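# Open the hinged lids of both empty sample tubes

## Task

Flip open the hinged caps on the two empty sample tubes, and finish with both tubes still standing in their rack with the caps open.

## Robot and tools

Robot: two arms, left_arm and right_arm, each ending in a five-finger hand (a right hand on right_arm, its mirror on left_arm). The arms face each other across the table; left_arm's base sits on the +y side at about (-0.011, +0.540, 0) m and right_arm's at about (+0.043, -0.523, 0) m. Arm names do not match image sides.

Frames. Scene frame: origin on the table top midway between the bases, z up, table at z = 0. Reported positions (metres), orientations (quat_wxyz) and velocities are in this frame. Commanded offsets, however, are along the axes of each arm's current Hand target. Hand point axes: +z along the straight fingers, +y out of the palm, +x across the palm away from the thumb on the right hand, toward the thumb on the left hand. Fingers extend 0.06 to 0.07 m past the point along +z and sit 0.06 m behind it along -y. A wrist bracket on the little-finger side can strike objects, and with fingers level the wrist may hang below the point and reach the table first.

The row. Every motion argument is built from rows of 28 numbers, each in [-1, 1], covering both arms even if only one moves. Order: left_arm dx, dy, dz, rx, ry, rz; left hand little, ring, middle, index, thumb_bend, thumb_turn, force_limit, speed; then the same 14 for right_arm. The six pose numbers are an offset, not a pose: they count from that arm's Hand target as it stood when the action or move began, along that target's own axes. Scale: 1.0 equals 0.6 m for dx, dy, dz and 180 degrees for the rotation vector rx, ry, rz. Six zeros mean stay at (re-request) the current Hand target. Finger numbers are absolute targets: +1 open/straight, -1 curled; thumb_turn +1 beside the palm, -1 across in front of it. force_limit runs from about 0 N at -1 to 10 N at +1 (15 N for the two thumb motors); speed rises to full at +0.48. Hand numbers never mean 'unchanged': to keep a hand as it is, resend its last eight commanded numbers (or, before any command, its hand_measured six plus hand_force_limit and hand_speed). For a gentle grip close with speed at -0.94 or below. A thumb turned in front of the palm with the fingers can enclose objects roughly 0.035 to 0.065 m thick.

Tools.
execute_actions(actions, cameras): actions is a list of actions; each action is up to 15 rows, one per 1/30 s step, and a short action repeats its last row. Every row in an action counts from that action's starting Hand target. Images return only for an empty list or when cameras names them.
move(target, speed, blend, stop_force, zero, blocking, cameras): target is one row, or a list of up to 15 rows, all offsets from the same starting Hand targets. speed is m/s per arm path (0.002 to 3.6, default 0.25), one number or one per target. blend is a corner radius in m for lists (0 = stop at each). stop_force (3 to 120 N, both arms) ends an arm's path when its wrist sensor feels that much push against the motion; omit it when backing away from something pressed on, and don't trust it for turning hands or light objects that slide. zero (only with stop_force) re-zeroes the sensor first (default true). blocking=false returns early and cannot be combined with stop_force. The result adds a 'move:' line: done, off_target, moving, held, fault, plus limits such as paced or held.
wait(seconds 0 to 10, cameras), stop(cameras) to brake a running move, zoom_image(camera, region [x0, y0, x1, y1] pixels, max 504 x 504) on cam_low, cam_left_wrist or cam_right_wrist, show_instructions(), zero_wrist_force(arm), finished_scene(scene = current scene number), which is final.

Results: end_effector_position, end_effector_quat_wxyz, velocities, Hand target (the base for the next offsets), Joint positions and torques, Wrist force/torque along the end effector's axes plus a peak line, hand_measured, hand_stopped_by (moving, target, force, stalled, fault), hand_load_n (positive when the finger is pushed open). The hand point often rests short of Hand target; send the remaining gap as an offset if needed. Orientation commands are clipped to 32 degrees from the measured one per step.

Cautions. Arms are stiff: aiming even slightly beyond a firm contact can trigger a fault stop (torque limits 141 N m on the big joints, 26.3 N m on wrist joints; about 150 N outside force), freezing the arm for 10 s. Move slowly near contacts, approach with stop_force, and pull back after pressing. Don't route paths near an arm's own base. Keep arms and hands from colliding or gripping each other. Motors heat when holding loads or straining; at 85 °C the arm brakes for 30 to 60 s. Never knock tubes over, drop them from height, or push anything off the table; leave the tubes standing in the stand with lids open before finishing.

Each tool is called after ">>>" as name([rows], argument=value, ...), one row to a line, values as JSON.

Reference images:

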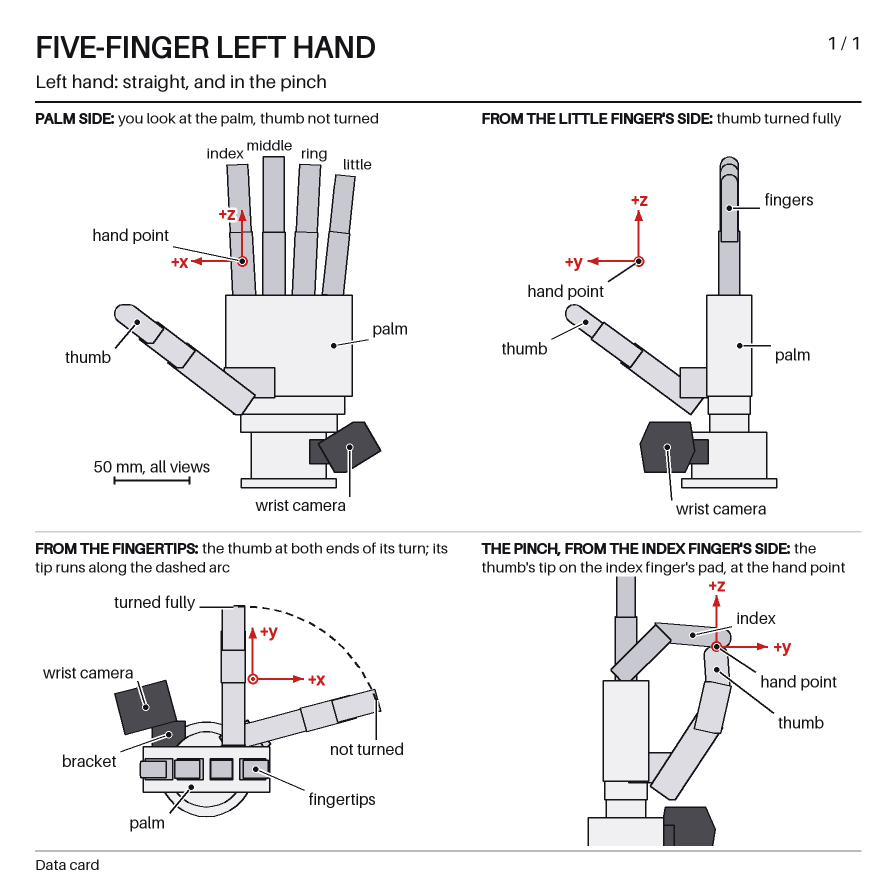

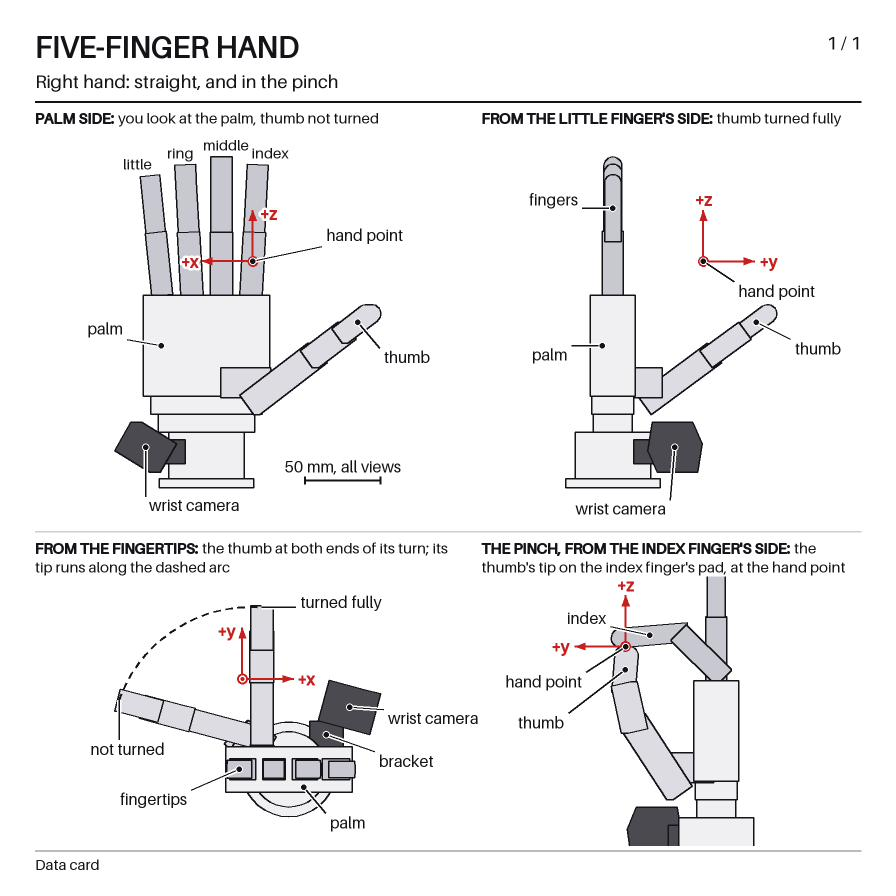

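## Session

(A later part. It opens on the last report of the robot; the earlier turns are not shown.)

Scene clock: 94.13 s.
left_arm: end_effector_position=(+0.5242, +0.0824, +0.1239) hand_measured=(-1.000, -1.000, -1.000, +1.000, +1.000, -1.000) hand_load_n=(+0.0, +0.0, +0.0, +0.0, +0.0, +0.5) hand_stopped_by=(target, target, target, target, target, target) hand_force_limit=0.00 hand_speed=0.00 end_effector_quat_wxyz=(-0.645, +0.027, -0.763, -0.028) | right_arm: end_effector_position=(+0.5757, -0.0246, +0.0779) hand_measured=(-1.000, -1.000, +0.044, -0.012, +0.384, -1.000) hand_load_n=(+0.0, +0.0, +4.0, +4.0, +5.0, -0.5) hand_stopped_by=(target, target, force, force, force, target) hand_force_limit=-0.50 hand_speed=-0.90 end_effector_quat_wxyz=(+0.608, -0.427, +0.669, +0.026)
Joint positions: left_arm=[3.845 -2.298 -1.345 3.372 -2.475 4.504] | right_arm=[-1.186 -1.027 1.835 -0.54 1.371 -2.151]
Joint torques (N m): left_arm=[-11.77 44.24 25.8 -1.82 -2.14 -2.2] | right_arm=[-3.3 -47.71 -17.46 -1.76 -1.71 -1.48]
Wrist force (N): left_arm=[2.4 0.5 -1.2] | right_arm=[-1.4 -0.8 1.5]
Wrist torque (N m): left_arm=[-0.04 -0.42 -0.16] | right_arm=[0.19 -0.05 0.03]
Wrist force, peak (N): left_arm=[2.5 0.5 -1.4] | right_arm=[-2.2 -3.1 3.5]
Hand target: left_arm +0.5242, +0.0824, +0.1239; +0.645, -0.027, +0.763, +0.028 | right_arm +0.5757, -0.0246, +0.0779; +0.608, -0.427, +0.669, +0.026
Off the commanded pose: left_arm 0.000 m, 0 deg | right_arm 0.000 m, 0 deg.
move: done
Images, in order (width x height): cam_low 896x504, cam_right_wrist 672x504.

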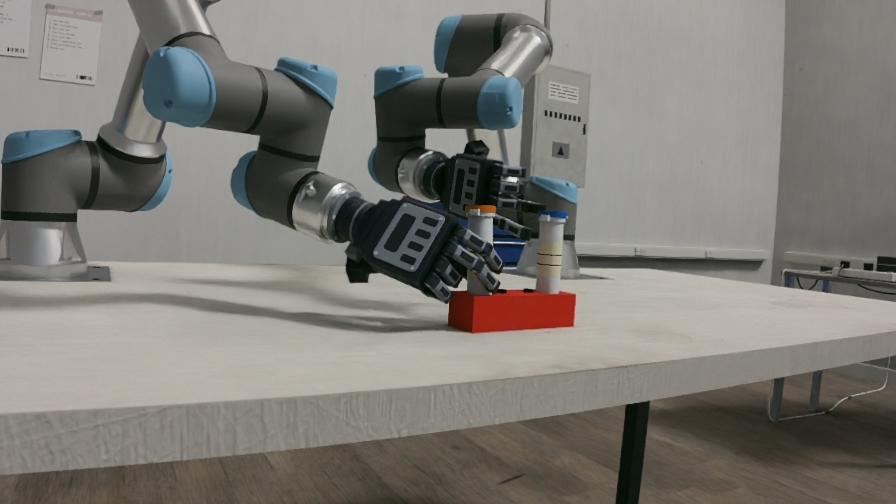

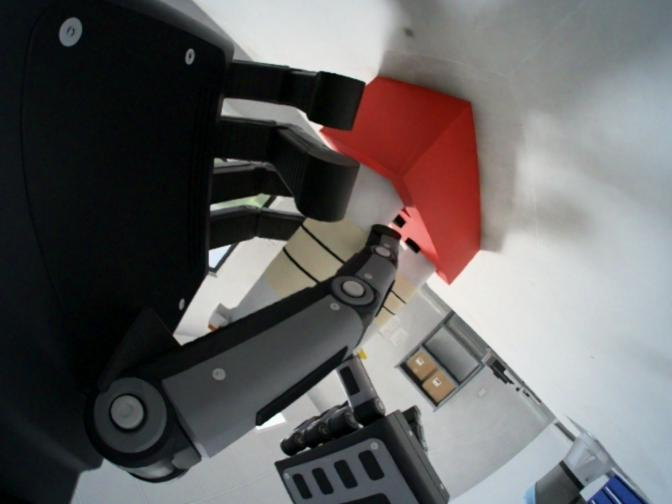

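>>> move(target=[0,0,0,0,0,0,-1,-1,-1,1,1,-1,0.0,0.0,0,0,0,0,0,0,-1,-1,-0.65,-0.65,-0.85,-1,0.1,-0.9], speed=0.08, cameras=[])

>>> move(target=[0,-0.045,-0.0067,0,0,0,-1,-1,-1,1,1,-1,0.0,0.0,0,0,0,0,0,0,-1,-1,-0.65,-0.65,-0.85,-1,0.1,-0.9], speed=0.04, stop_force=4, cameras=["all"])

>>> zoom_image(camera="cam_low", region=[450, 190, 530, 250])

>>> zoom_image(camera="cam_right_wrist", region=[180, 250, 420, 430])

>>> zoom_image(camera="cam_left_wrist", region=[350, 80, 510, 240])

Scene clock: 97.27 s.
left_arm: end_effector_position=(+0.5242, +0.0824, +0.1239) hand_measured=(-1.000, -1.000, -1.000, +1.000, +1.000, -1.000) hand_load_n=(+0.0, +0.0, +0.0, +0.0, +0.0, +0.0) hand_stopped_by=(target, target, target, target, target, target) hand_force_limit=0.00 hand_speed=0.00 end_effector_quat_wxyz=(-0.645, +0.027, -0.763, -0.028) | right_arm: end_effector_position=(+0.5757, -0.0246, +0.0779) hand_measured=(-1.000, -1.000, +0.038, -0.020, +0.378, -1.000) hand_load_n=(+0.0, +0.0, +8.0, +7.0, +8.5, -0.5) hand_stopped_by=(target, target, force, force, force, target) hand_force_limit=0.10 hand_speed=-0.90 end_effector_quat_wxyz=(+0.608, -0.427, +0.669, +0.026)
Joint positions: left_arm=[3.845 -2.298 -1.345 3.372 -2.475 4.504] | right_arm=[-1.186 -1.027 1.835 -0.54 1.371 -2.151]
Joint torques (N m): left_arm=[-10.75 43.64 27.14 -1.68 -2.21 -2.31] | right_arm=[7.98 -29.05 -9.99 1.02 -1.64 -1.4]
Wrist force (N): left_arm=[2.2 0.6 -1.2] | right_arm=[-1.5 -2.0 3.3]
Wrist torque (N m): left_arm=[-0.02 -0.39 -0.17] | right_arm=[0.21 -0.11 0.00]
Wrist force, peak (N): left_arm=[2.4 0.7 -1.4] | right_arm=[-2.1 -3.0 4.0]
Hand target: left_arm +0.5242, +0.0824, +0.1239; +0.645, -0.027, +0.763, +0.028 | right_arm +0.5757, -0.0246, +0.0779; +0.608, -0.427, +0.669, +0.026
Off the commanded pose: left_arm 0.000 m, 0 deg | right_arm 0.000 m, 0 deg.
move: done
No camera images: "cameras" was empty.

Scene clock: 99.00 s.
left_arm: end_effector_position=(+0.5223, +0.0551, +0.1244) hand_measured=(-1.000, -1.000, -1.000, +1.000, +1.000, -1.000) hand_load_n=(+0.0, +0.0, +0.0, +0.0, +0.0, +0.0) hand_stopped_by=(target, target, target, target, target, target) hand_force_limit=0.00 hand_speed=0.00 end_effector_quat_wxyz=(-0.645, +0.027, -0.763, -0.028) | right_arm: end_effector_position=(+0.5757, -0.0246, +0.0779) hand_measured=(-1.000, -1.000, +0.038, -0.020, +0.378, -1.000) hand_load_n=(+0.0, +0.0, +8.5, +6.5, +8.5, -1.0) hand_stopped_by=(target, target, force, force, force, target) hand_force_limit=0.10 hand_speed=-0.90 end_effector_quat_wxyz=(+0.608, -0.427, +0.669, +0.026)
Joint positions: left_arm=[3.813 -2.352 -1.246 3.316 -2.506 4.49] | right_arm=[-1.186 -1.027 1.835 -0.54 1.371 -2.151]
Joint torques (N m): left_arm=[11.22 60.38 11.33 2 1.38 2.6] | right_arm=[7.99 -27.47 -5.45 2.46 -1.21 -1.44]
Wrist force (N): left_arm=[2.0 0.9 -1.5] | right_arm=[-1.8 -2.1 3.4]
Wrist torque (N m): left_arm=[0.03 -0.40 -0.12] | right_arm=[0.19 -0.08 -0.01]
Wrist force, peak (N): left_arm=[2.2 0.9 -1.5] | right_arm=[-1.8 -2.3 3.5]
Hand target: left_arm +0.5223, +0.0551, +0.1244; +0.645, -0.027, +0.763, +0.028 | right_arm +0.5757, -0.0246, +0.0779; +0.608, -0.427, +0.669, +0.026
Off the commanded pose: left_arm 0.000 m, 0 deg | right_arm 0.000 m, 0 deg.
move: done

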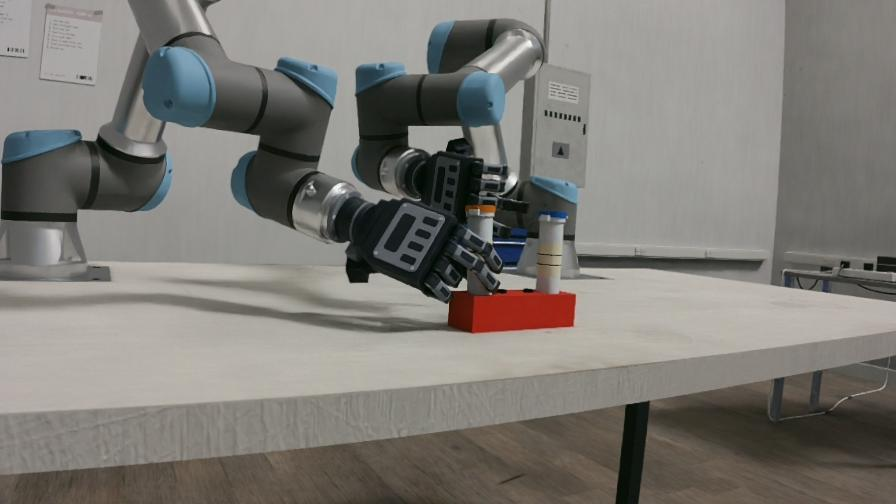

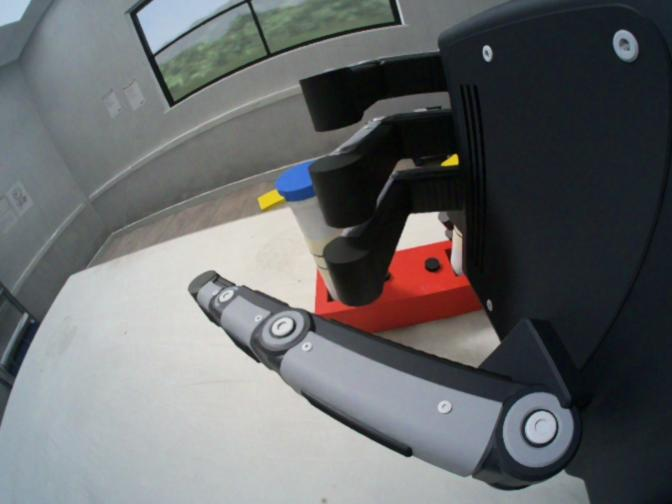

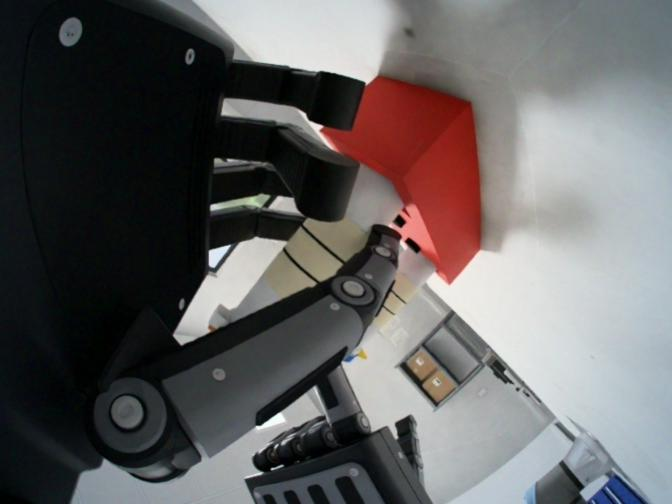

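Scaled by 6.300.

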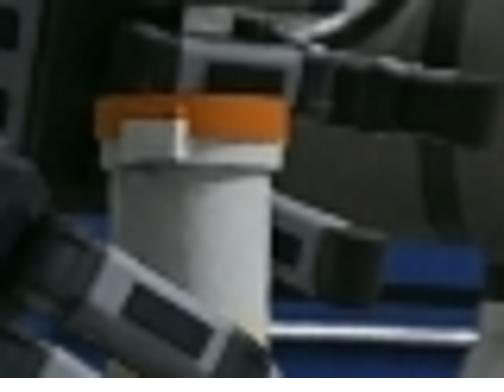

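Scaled by 2.100 from the camera's 672x504 image, which has a finer 960x720 frame.

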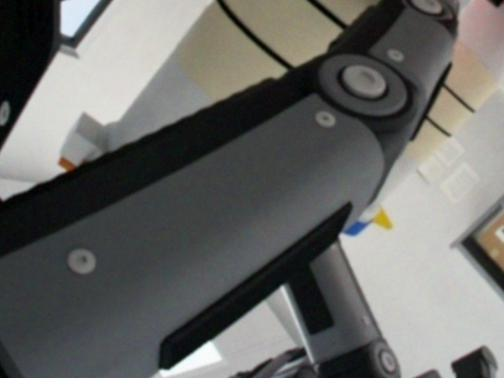

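Scaled by 3.150 from the camera's 672x504 image, which has a finer 960x720 frame.

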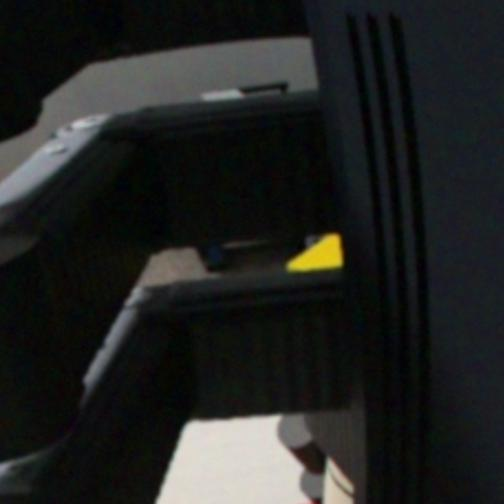

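>>> move(target=[0.0043,-0.0172,-0.0243,-0.0547,0,-0.0096,-1,-1,-1,1,1,-1,0.0,0.0,0,0,0,0,0,0,-1,-1,-0.65,-0.65,-0.85,-1,0.1,-0.9], speed=0.06, cameras=["all"])

>>> zoom_image(camera="cam_low", region=[450, 190, 530, 250])

>>> zoom_image(camera="cam_left_wrist", region=[350, 80, 510, 240])

Scene clock: 105.57 s.
left_arm: end_effector_position=(+0.5082, +0.0436, +0.1242) hand_measured=(-1.000, -1.000, -1.000, +1.000, +1.000, -1.000) hand_load_n=(+0.0, +0.0, +0.0, +0.0, +0.0, +0.5) hand_stopped_by=(target, target, target, target, target, target) hand_force_limit=0.00 hand_speed=0.00 end_effector_quat_wxyz=(-0.641, +0.094, -0.757, -0.083) end_effector_velocity=(+0.001, +0.000, -0.001) end_effector_angular_velocity=(+0.002, +0.000, -0.002) | right_arm: end_effector_position=(+0.5757, -0.0246, +0.0779) hand_measured=(-1.000, -1.000, +0.038, -0.020, +0.378, -1.000) hand_load_n=(+0.0, +0.0, +8.5, +7.0, +8.5, -1.0) hand_stopped_by=(target, target, force, force, force, target) hand_force_limit=0.10 hand_speed=-0.90 end_effector_quat_wxyz=(+0.608, -0.427, +0.669, +0.026)
Joint positions: left_arm=[3.768 -2.501 -0.977 3.072 -2.713 4.345] | right_arm=[-1.186 -1.027 1.835 -0.54 1.371 -2.151]
Joint velocities: left_arm=[0.001 0 -0.002 0.005 0.002 0.005] | right_arm=[within noise]
Joint torques (N m): left_arm=[9.01 64.25 13.5 1.43 1.26 2.56] | right_arm=[9.04 -27.38 -5.68 2.38 -0.63 -1.54]
Wrist force (N): left_arm=[1.9 0.7 -1.1] | right_arm=[-1.7 -2.1 3.4]
Wrist torque (N m): left_arm=[-0.01 -0.36 -0.19] | right_arm=[0.19 -0.09 -0.01]
Wrist force, peak (N): left_arm=[2.3 1.0 -1.5] | right_arm=[-1.8 -2.3 3.6]
Hand target: left_arm +0.5083, +0.0437, +0.1242; +0.641, -0.094, +0.757, +0.083 | right_arm +0.5757, -0.0246, +0.0779; +0.608, -0.427, +0.669, +0.026
Off the commanded pose: left_arm 0.000 m, 0 deg | right_arm 0.000 m, 0 deg.
move: done

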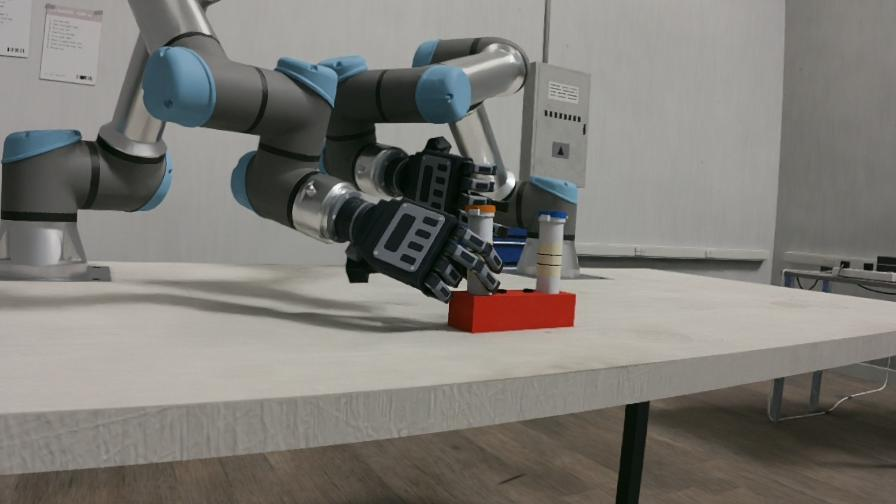

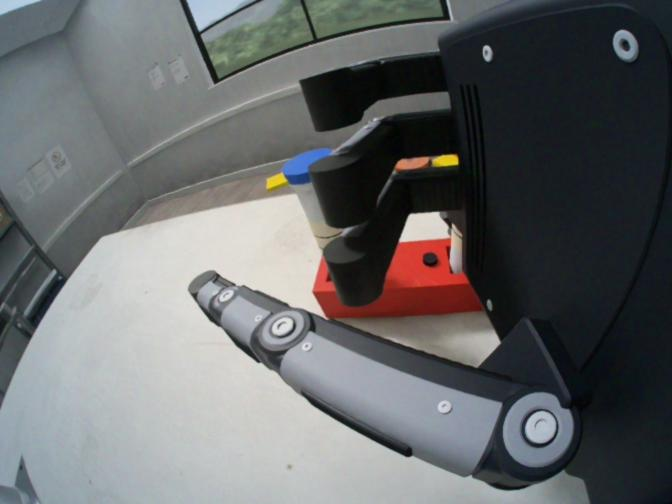

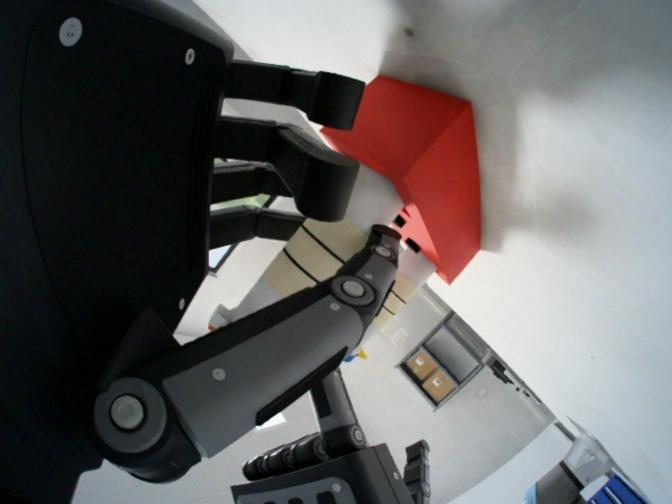

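Scaled by 6.300.

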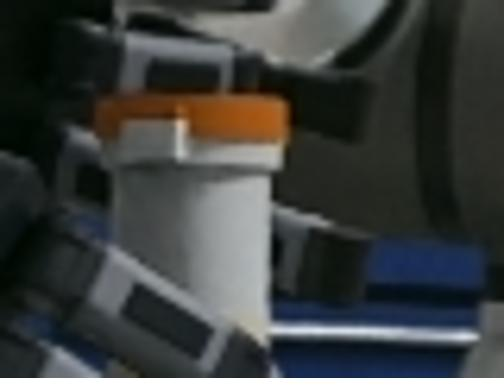

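Scaled by 3.150 from the camera's 672x504 image, which has a finer 960x720 frame.

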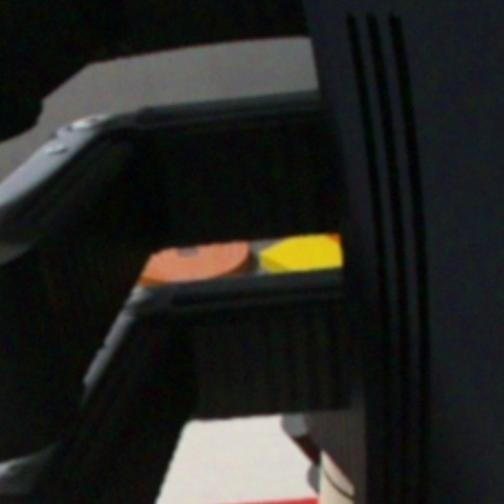

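>>> move([
  [-0.0172,0,-0.003,0,0,0,-1,-1,-1,1,1,-1,0.0,0.0,0,0,0,0,0,0,-1,-1,-0.65,-0.65,-0.85,-1,0.1,-0.9],
  [-0.0558,-0.0025,-0.0098,0,0,0,-1,-1,-1,1,1,-1,0.0,0.0,0,0,0,0,0,0,-1,-1,-0.65,-0.65,-0.85,-1,0.1,-0.9],
], speed=0.04, stop_force=12, cameras=["all"])

>>> zoom_image(camera="cam_low", region=[400, 150, 580, 340])

Scene clock: 108.87 s.
left_arm: end_effector_position=(+0.5084, +0.0420, +0.1582) hand_measured=(-1.000, -1.000, -1.000, +1.000, +1.000, -1.000) hand_load_n=(+0.0, +0.0, +0.0, -0.5, +0.0, +0.0) hand_stopped_by=(target, target, target, target, target, target) hand_force_limit=0.00 hand_speed=0.00 end_effector_quat_wxyz=(-0.641, +0.094, -0.757, -0.083) | right_arm: end_effector_position=(+0.5757, -0.0246, +0.0779) hand_measured=(-1.000, -1.000, +0.038, -0.020, +0.378, -1.000) hand_load_n=(+0.0, +0.0, +8.5, +6.5, +8.5, -0.5) hand_stopped_by=(target, target, force, force, force, target) hand_force_limit=0.10 hand_speed=-0.90 end_effector_quat_wxyz=(+0.608, -0.427, +0.669, +0.026)
Joint positions: left_arm=[3.766 -2.477 -0.933 3.002 -2.714 4.344] | right_arm=[-1.186 -1.027 1.835 -0.54 1.371 -2.151]
Joint torques (N m): left_arm=[-5.33 51.03 13.82 1.23 -1.76 -0.05] | right_arm=[7.17 -27.97 -7.88 2.54 -0.52 -1.51]
Wrist force (N): left_arm=[1.6 0.5 -1.0] | right_arm=[-1.2 -2.4 2.8]
Wrist torque (N m): left_arm=[-0.02 -0.28 -0.13] | right_arm=[0.14 -0.10 -0.02]
Wrist force, peak (N): left_arm=[5.7 0.0 -0.6] | right_arm=[-2.2 -4.5 4.5]
Hand target: left_arm +0.5085, +0.0420, +0.1582; +0.641, -0.094, +0.757, +0.083 | right_arm +0.5757, -0.0246, +0.0779; +0.608, -0.427, +0.669, +0.026
Off the commanded pose: left_arm 0.000 m, 0 deg | right_arm 0.000 m, 0 deg.
move: done

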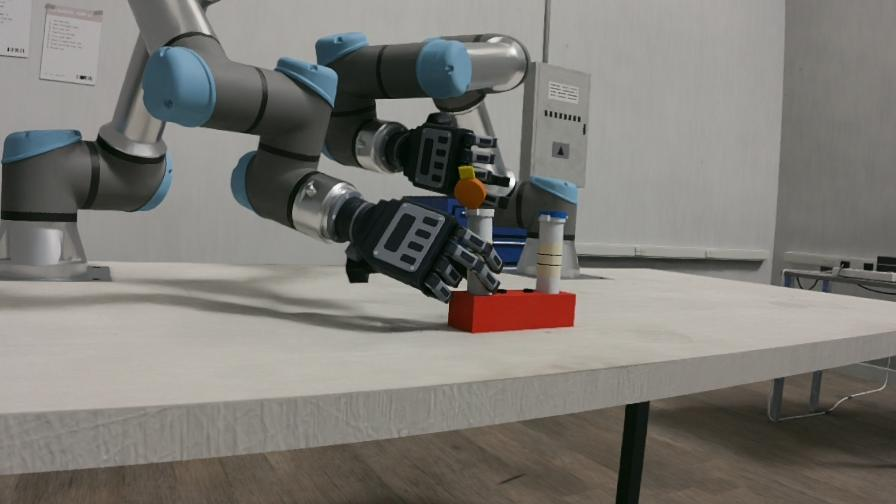

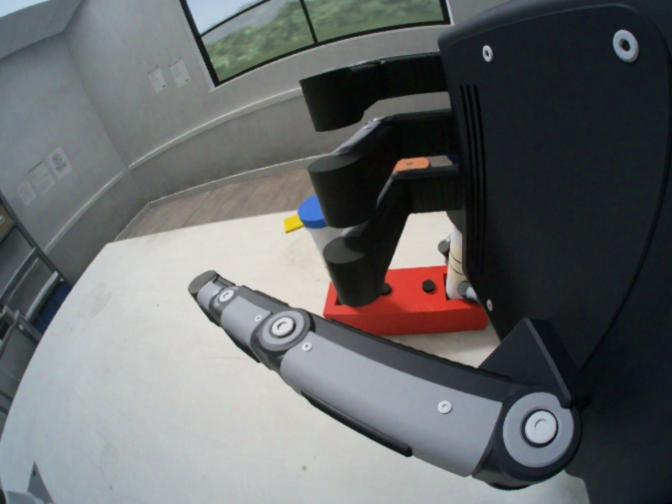

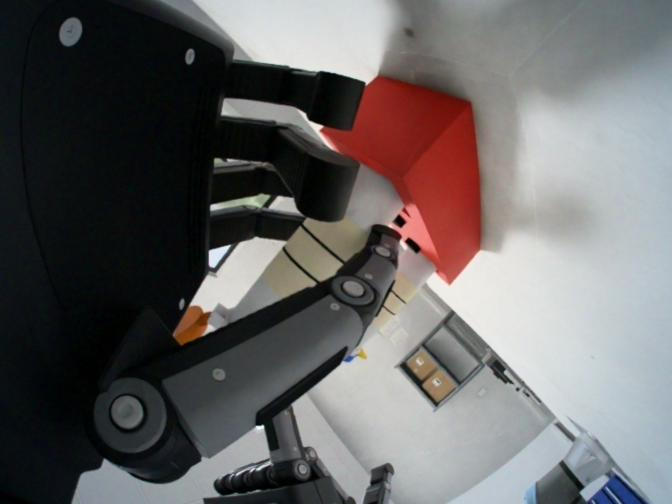

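Scaled by 2.653.

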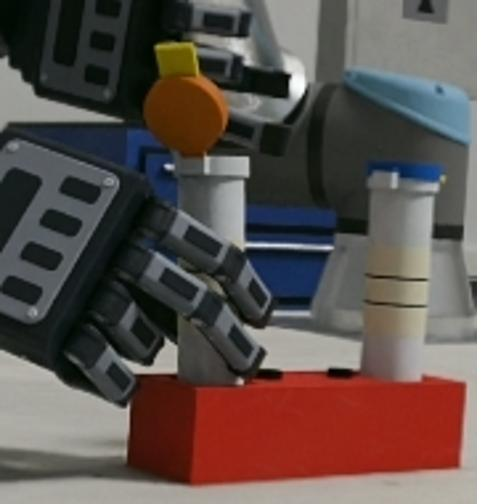

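>>> move([
  [0,0,0,0,0,0,-1,-1,-1,1,1,-1,0.0,0.0,0,0,0,0,0,0,-1,-1,1,1,1,-1,-0.4,-0.3],
  [-0.0492,0.05,-0.0087,0,0,0,-1,-1,-1,1,1,-1,0.0,0.0,0,0,-0.2167,0,0,0,-1,-1,1,1,1,-1,-0.4,-0.3],
  [-0.117,0.3868,0.0698,0.0531,0.0831,0.0167,-1,-1,-1,1,1,-1,0.0,0.0,-0.0222,0.0148,-0.3558,0,0,0,-1,-1,1,1,1,-1,-0.4,-0.3],
  [-0.117,0.3868,0.0698,0.0531,0.0831,0.0167,-1,-1,-1,1,1,-1,0.0,0.0,-0.2205,0.2,-0.189,0.0881,0.1258,0.135,-1,-1,1,1,1,-1,-0.4,-0.3],
  [-0.117,0.3868,0.0698,0.0531,0.0831,0.0167,-1,-1,-1,1,1,-1,0.0,0.0,-0.1817,0.1538,-0.0677,0.0881,0.1258,0.135,-1,-1,1,1,1,-1,-0.4,-0.3],
], speed=[0.1,0.12,0.25,0.3,0.2], blend=[0,0.01,0.02,0.02,0], cameras=["all"])

>>> zoom_image(camera="cam_low", region=[400, 150, 590, 340])

>>> zoom_image(camera="cam_right_wrist", region=[200, 60, 440, 300])

Scene clock: 129.77 s.
left_arm: end_effector_position=(+0.5018, +0.2796, +0.2218) hand_measured=(-1.000, -1.000, -1.000, +1.000, +1.000, -1.000) hand_load_n=(+0.0, +0.0, +0.0, +0.0, +0.0, +0.0) hand_stopped_by=(target, target, target, target, target, target) hand_force_limit=0.00 hand_speed=0.00 end_effector_quat_wxyz=(-0.540, +0.031, -0.841, -0.024) | right_arm: end_effector_position=(+0.4766, +0.0703, +0.1348) hand_measured=(-1.000, -1.000, +1.000, +1.000, +1.000, -1.000) hand_load_n=(+0.0, +0.5, +0.0, +0.0, +0.0, +0.0) hand_stopped_by=(target, target, target, target, target, target) hand_force_limit=-0.40 hand_speed=-0.30 end_effector_quat_wxyz=(+0.499, -0.188, +0.845, -0.023)
Joint positions: left_arm=[4.147 -1.842 -1.643 2.973 -2.129 4.431] | right_arm=[-0.7 -0.976 1.474 0.155 2.175 -1.425]
Joint torques (N m): left_arm=[10.89 40.42 13.65 -1.46 1.35 1.83] | right_arm=[0.22 -50.95 -15.69 2.73 1.47 0.99]
Wrist force (N): left_arm=[1.8 0.4 -1.4] | right_arm=[-0.6 -0.8 1.0]
Wrist torque (N m): left_arm=[0.04 -0.32 -0.08] | right_arm=[-0.13 -0.05 0.00]
Wrist force, peak (N): left_arm=[1.4 2.2 -1.6] | right_arm=[-1.4 -2.5 2.7]
Hand target: left_arm +0.5018, +0.2796, +0.2218; +0.540, -0.031, +0.841, +0.024 | right_arm +0.4767, +0.0703, +0.1348; +0.499, -0.188, +0.845, -0.023
Off the commanded pose: left_arm 0.000 m, 0 deg | right_arm 0.000 m, 0 deg.
move: done

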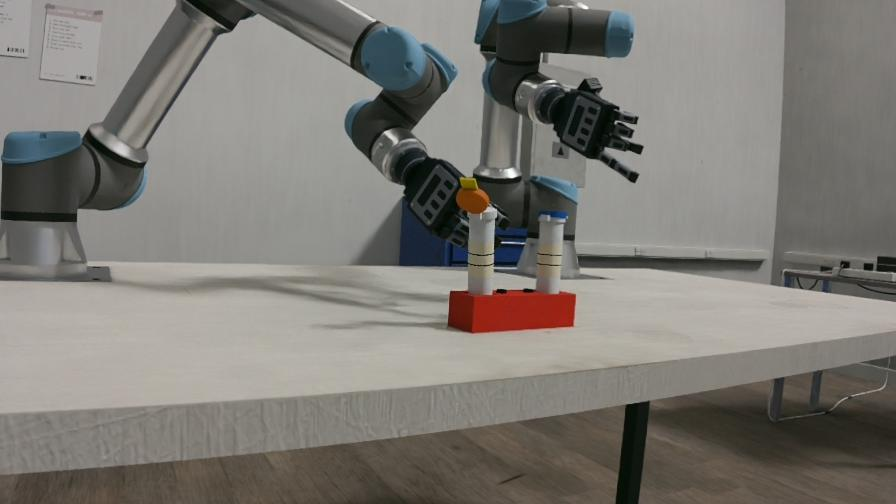

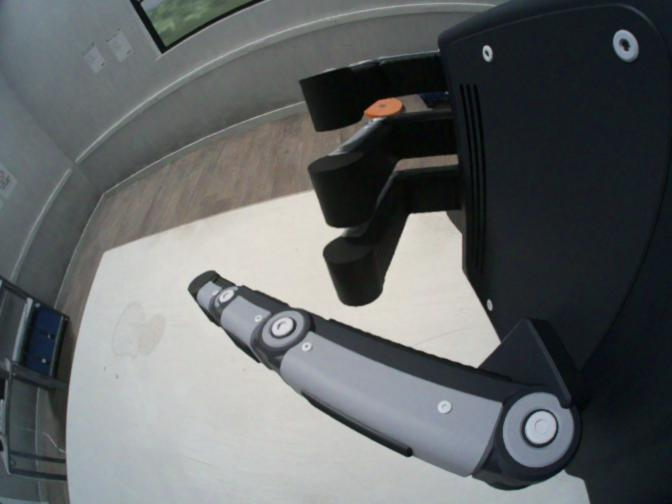

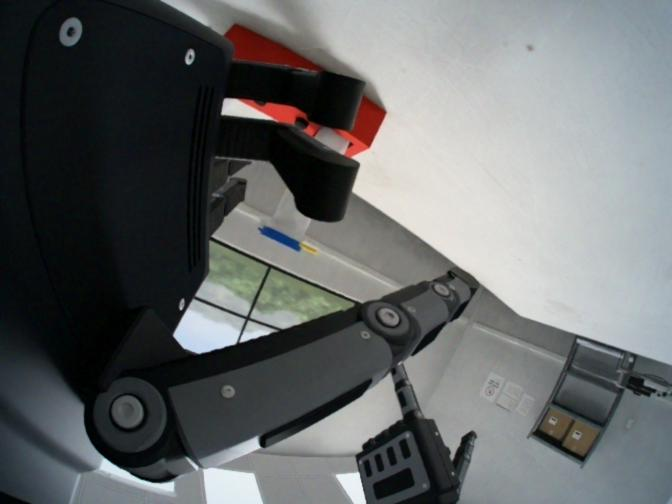

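Scaled by 2.653.

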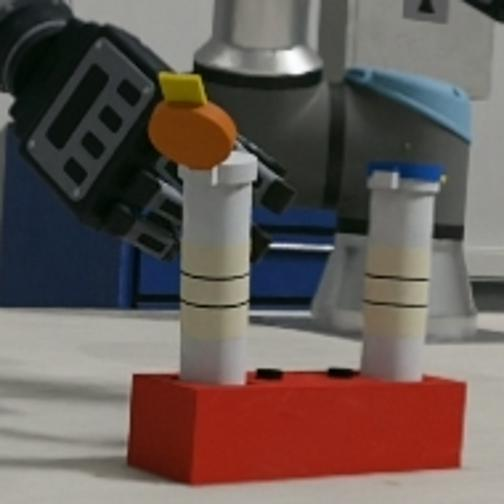

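Scaled by 2.100 from the camera's 672x504 image, which has a finer 960x720 frame.

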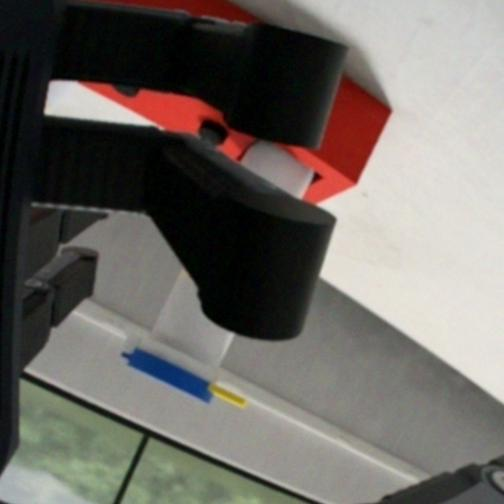

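>>> move(target=[0,0,0,0,0,0,-1,-1,-1,1,1,-1,0.0,0.0,-0.0057,0.0002,0.1918,0,0,0,-1,-1,1,1,1,-1,-0.4,-0.3], speed=0.08, stop_force=5, cameras=["cam_low","cam_right_wrist"])

>>> zoom_image(camera="cam_right_wrist", region=[180, 60, 500, 380])

>>> zoom_image(camera="cam_low", region=[430, 170, 620, 340])

Scene clock: 138.43 s.
left_arm: end_effector_position=(+0.5018, +0.2796, +0.2218) hand_measured=(-1.000, -1.000, -1.000, +1.000, +1.000, -1.000) hand_load_n=(+0.0, +0.0, +0.0, +0.0, +0.0, +0.5) hand_stopped_by=(target, target, target, target, target, target) hand_force_limit=0.00 hand_speed=0.00 end_effector_quat_wxyz=(-0.540, +0.031, -0.841, -0.024) | right_arm: end_effector_position=(+0.5668, +0.0869, +0.0852) hand_measured=(-1.000, -1.000, +1.000, +1.000, +1.000, -1.000) hand_load_n=(-1.0, +0.0, +0.0, +0.0, +0.0, +0.0) hand_stopped_by=(target, target, target, target, target, target) hand_force_limit=-0.40 hand_speed=-0.30 end_effector_quat_wxyz=(+0.499, -0.188, +0.845, -0.023)
Joint positions: left_arm=[4.147 -1.842 -1.643 2.973 -2.129 4.431] | right_arm=[-0.801 -0.804 1.306 0.113 2.094 -1.496]
Joint torques (N m): left_arm=[11.05 41.81 13.15 -1.75 1.04 1.76] | right_arm=[-5.13 -38.6 -25.2 2.65 -0.95 -1.63]
Wrist force (N): left_arm=[1.8 0.6 -1.3] | right_arm=[-0.8 0.2 -0.7]
Wrist torque (N m): left_arm=[0.06 -0.31 -0.09] | right_arm=[0.05 0.03 -0.03]
Wrist force, peak (N): left_arm=[2.0 0.5 -1.7] | right_arm=[-0.7 -26.2 -98.8]
Hand target: left_arm +0.5018, +0.2796, +0.2218; +0.540, -0.031, +0.841, +0.024 | right_arm +0.5668, +0.0869, +0.0852; +0.499, -0.188, +0.845, -0.023 (not the last commanded pose)
Off the commanded pose: left_arm 0.000 m, 0 deg | right_arm 0.011 m, 0 deg.
move: contact (right_arm)
Images, in order (width x height): cam_low 896x504, cam_right_wrist 672x504.

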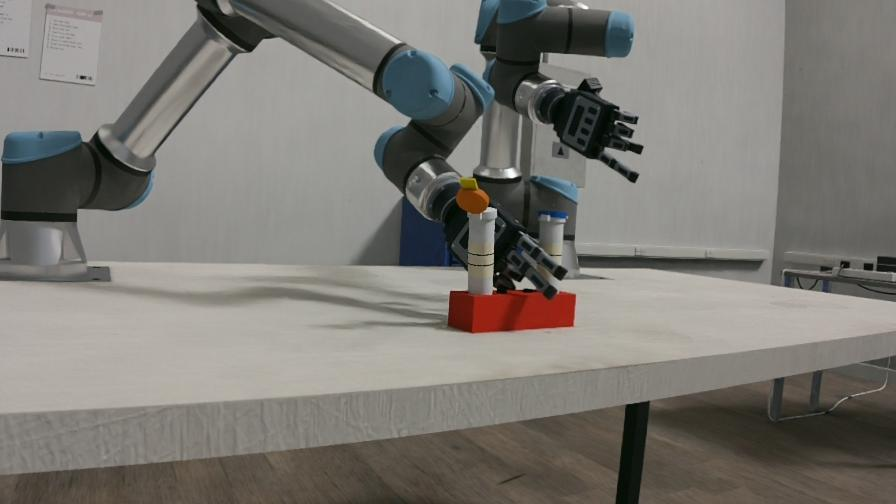

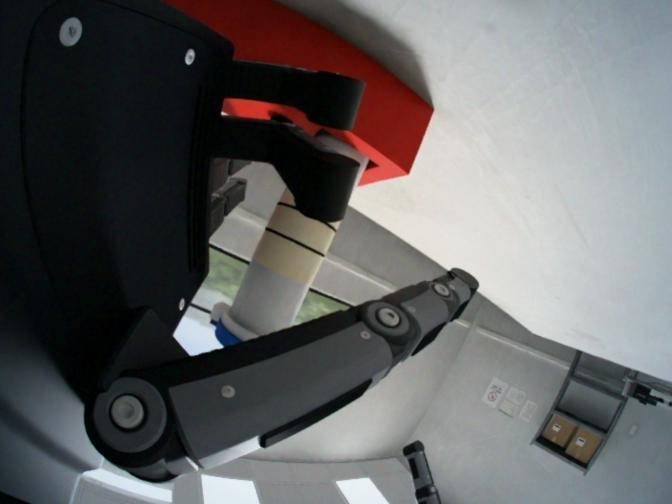

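Scaled by 1.575 from the camera's 672x504 image, which has a finer 960x720 frame.

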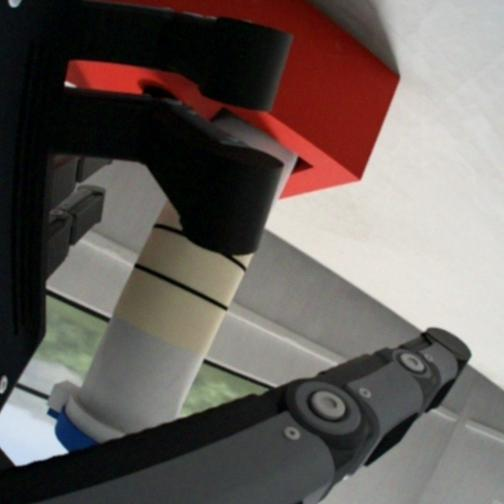

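Scaled by 2.653.

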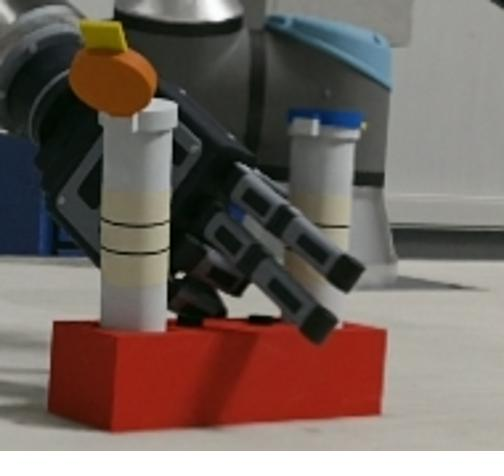

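>>> move([
  [0,0,0,0,0,0,-1,-1,-1,1,1,-1,0.0,0.0,-0.007,-0.0019,-0.0042,0,0,0,-1,-1,1,1,1,-1,-0.4,-0.3],
  [0,0,0,0,0,0,-1,-1,-1,1,1,-1,0.0,0.0,-0.007,-0.0019,-0.0042,0,0,0,-1,-1,0.3,0.3,0.5,-1,-0.7,-0.5],
  [0,0,0,0,0,0,-1,-1,-1,1,1,-1,0.0,0.0,-0.007,-0.0019,-0.0042,0,0,0,-1,-1,-0.6,-0.6,-0.8,-1,-0.5,-0.88],
], speed=0.04, cameras=["cam_low","cam_right_wrist"])

>>> zoom_image(camera="cam_right_wrist", region=[180, 60, 500, 380])

>>> zoom_image(camera="cam_low", region=[430, 170, 620, 340])

Scene clock: 145.37 s.
left_arm: end_effector_position=(+0.5018, +0.2796, +0.2218) hand_measured=(-1.000, -1.000, -1.000, +1.000, +1.000, -1.000) hand_load_n=(+0.0, +0.0, +0.0, +0.0, -0.5, +0.5) hand_stopped_by=(target, target, target, target, target, target) hand_force_limit=0.00 hand_speed=0.00 end_effector_quat_wxyz=(-0.540, +0.031, -0.841, -0.024) | right_arm: end_effector_position=(+0.5668, +0.0869, +0.0903) hand_measured=(-1.000, -1.000, +0.290, +0.078, +0.134, -1.000) hand_load_n=(+0.0, +0.0, +4.5, +3.0, +3.5, -0.5) hand_stopped_by=(target, target, force, force, force, target) hand_force_limit=-0.50 hand_speed=-0.88 end_effector_quat_wxyz=(+0.499, -0.188, +0.845, -0.023)
Joint positions: left_arm=[4.147 -1.842 -1.643 2.973 -2.129 4.431] | right_arm=[-0.801 -0.809 1.302 0.123 2.094 -1.496]
Joint torques (N m): left_arm=[10.6 40.81 12.77 -1.36 1.28 1.9] | right_arm=[-3.44 -41.19 -10.59 -0.46 -0.29 0.09]
Wrist force (N): left_arm=[1.6 0.4 -1.5] | right_arm=[-2.6 -2.2 3.1]
Wrist torque (N m): left_arm=[0.05 -0.29 -0.09] | right_arm=[-0.01 -0.19 -0.13]
Wrist force, peak (N): left_arm=[1.8 0.6 -1.9] | right_arm=[-2.6 -2.3 3.2]
Hand target: left_arm +0.5018, +0.2796, +0.2218; +0.540, -0.031, +0.841, +0.024 | right_arm +0.5668, +0.0869, +0.0903; +0.499, -0.188, +0.845, -0.023
Off the commanded pose: left_arm 0.000 m, 0 deg | right_arm 0.000 m, 0 deg.
move: done
Images, in order (width x height): cam_low 896x504, cam_right_wrist 672x504.

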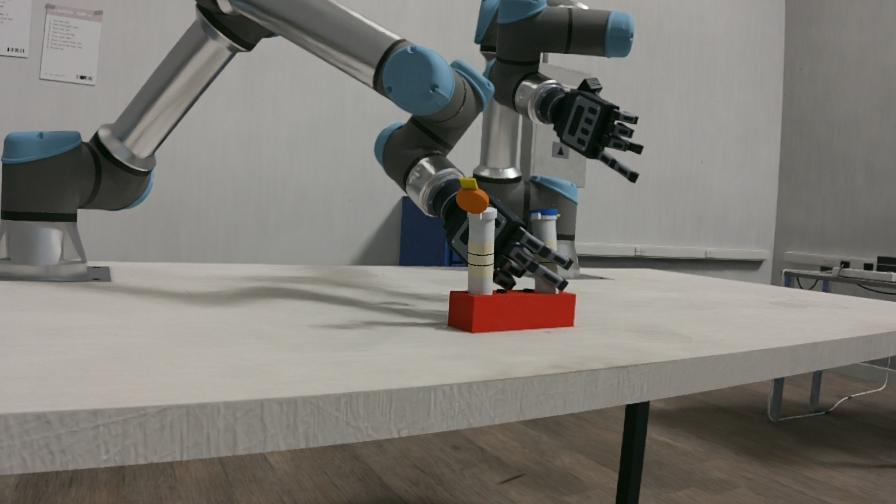

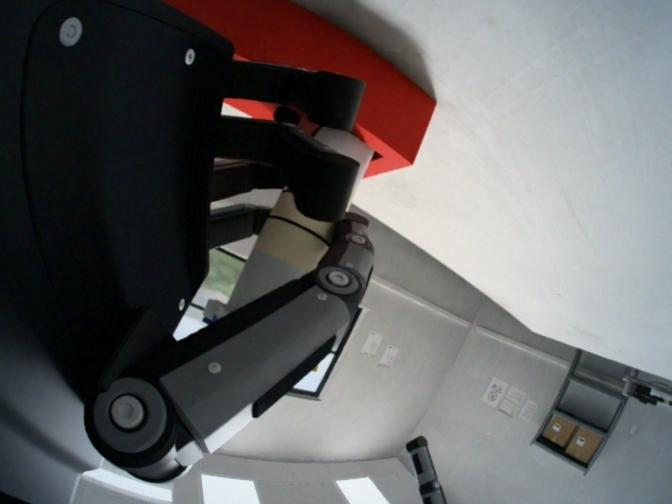

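Scaled by 1.575 from the camera's 672x504 image, which has a finer 960x720 frame.

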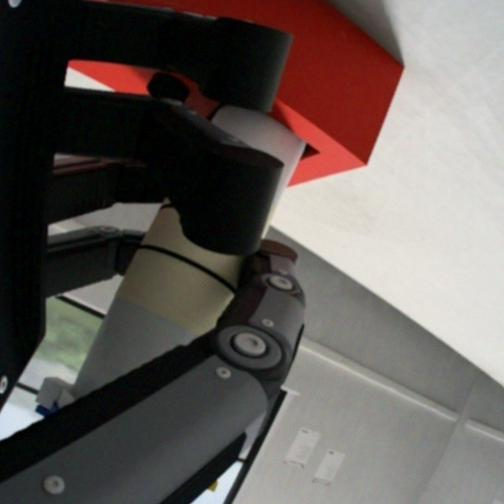

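Scaled by 2.653.

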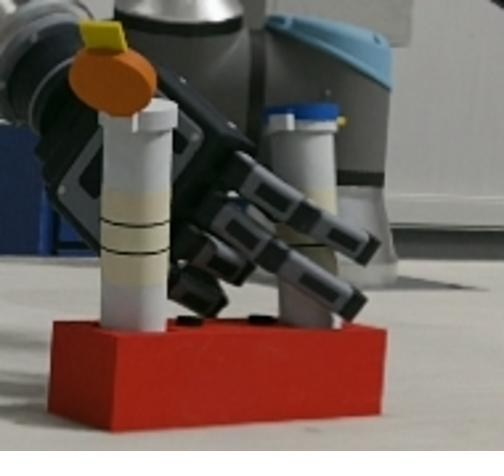

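>>> move([
  [0,0,0,0,0,0,-1,-1,-1,1,1,-1,0.0,0.0,0,0,0,0,0,0,-1,-1,-0.65,-0.65,-0.85,-1,0.1,-0.9],
  [0.1298,-0.1408,-0.0545,0.0755,0,0.0352,-1,-1,-1,1,1,-1,0.0,0.0,0,0,0,0,0,0,-1,-1,-0.65,-0.65,-0.85,-1,0.1,-0.9],
], speed=0.2, cameras=["all"])

>>> zoom_image(camera="cam_low", region=[470, 150, 620, 300])

>>> zoom_image(camera="cam_right_wrist", region=[180, 180, 460, 460])

Scene clock: 152.97 s.
left_arm: end_effector_position=(+0.4465, +0.1910, +0.1639) hand_measured=(-1.000, -1.000, -1.000, +1.000, +1.000, -1.000) hand_load_n=(+0.0, +0.0, +0.0, +0.0, +0.0, +0.5) hand_stopped_by=(target, target, target, target, target, target) hand_force_limit=0.00 hand_speed=0.00 end_effector_quat_wxyz=(+0.538, +0.080, +0.838, -0.046) | right_arm: end_effector_position=(+0.5668, +0.0869, +0.0903) hand_measured=(-1.000, -1.000, +0.284, +0.062, +0.124, -1.000) hand_load_n=(+0.0, +0.0, +7.0, +7.0, +8.0, -1.0) hand_stopped_by=(target, target, force, force, force, target) hand_force_limit=0.10 hand_speed=-0.90 end_effector_quat_wxyz=(+0.499, -0.188, +0.845, -0.023)
Joint positions: left_arm=[3.993 -1.855 -1.782 3.152 -2.035 4.49] | right_arm=[-0.801 -0.809 1.302 0.123 2.094 -1.496]
Joint torques (N m): left_arm=[4.37 40.95 23.97 -0.93 -2.08 -2.2] | right_arm=[-1.01 -41.8 -10.93 2.36 0.41 1.72]
Wrist force (N): left_arm=[1.8 0.6 -1.3] | right_arm=[-4.1 -2.9 6.1]
Wrist torque (N m): left_arm=[0.08 -0.31 -0.11] | right_arm=[0.00 -0.30 -0.18]
Wrist force, peak (N): left_arm=[2.7 -0.4 -1.7] | right_arm=[-4.6 -3.0 6.1]
Hand target: left_arm +0.4465, +0.1909, +0.1639; +0.538, +0.080, +0.838, -0.046 | right_arm +0.5668, +0.0869, +0.0903; +0.499, -0.188, +0.845, -0.023
Off the commanded pose: left_arm 0.000 m, 0 deg | right_arm 0.000 m, 0 deg.
move: done

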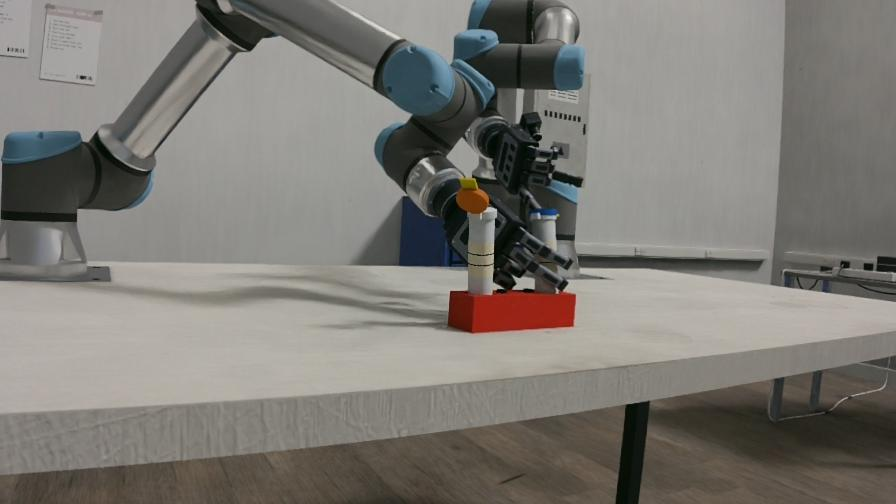

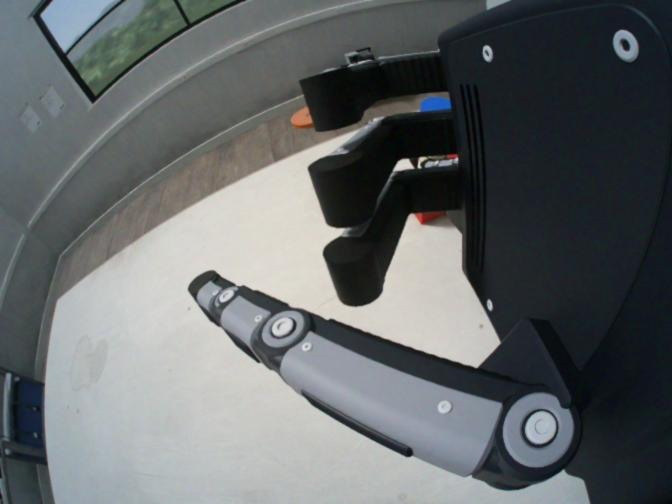

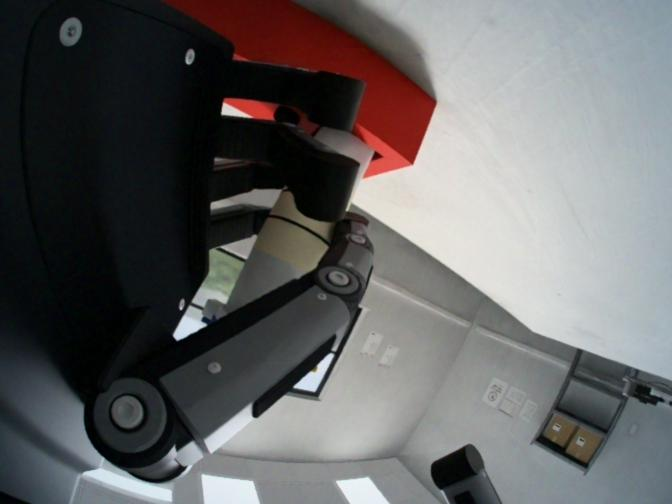

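Scaled by 3.360.

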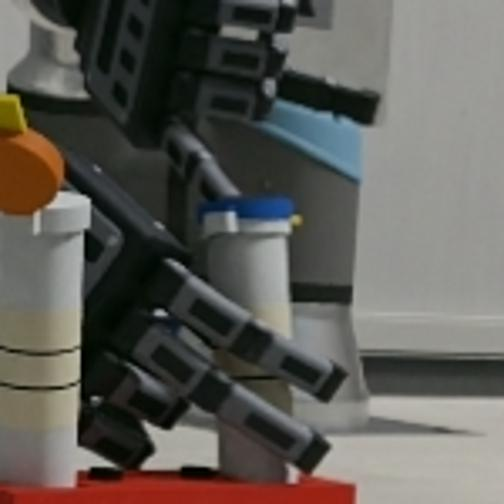

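Scaled by 1.800 from the camera's 672x504 image, which has a finer 960x720 frame.

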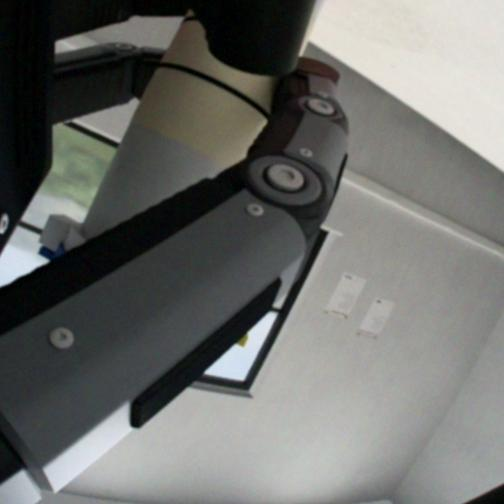

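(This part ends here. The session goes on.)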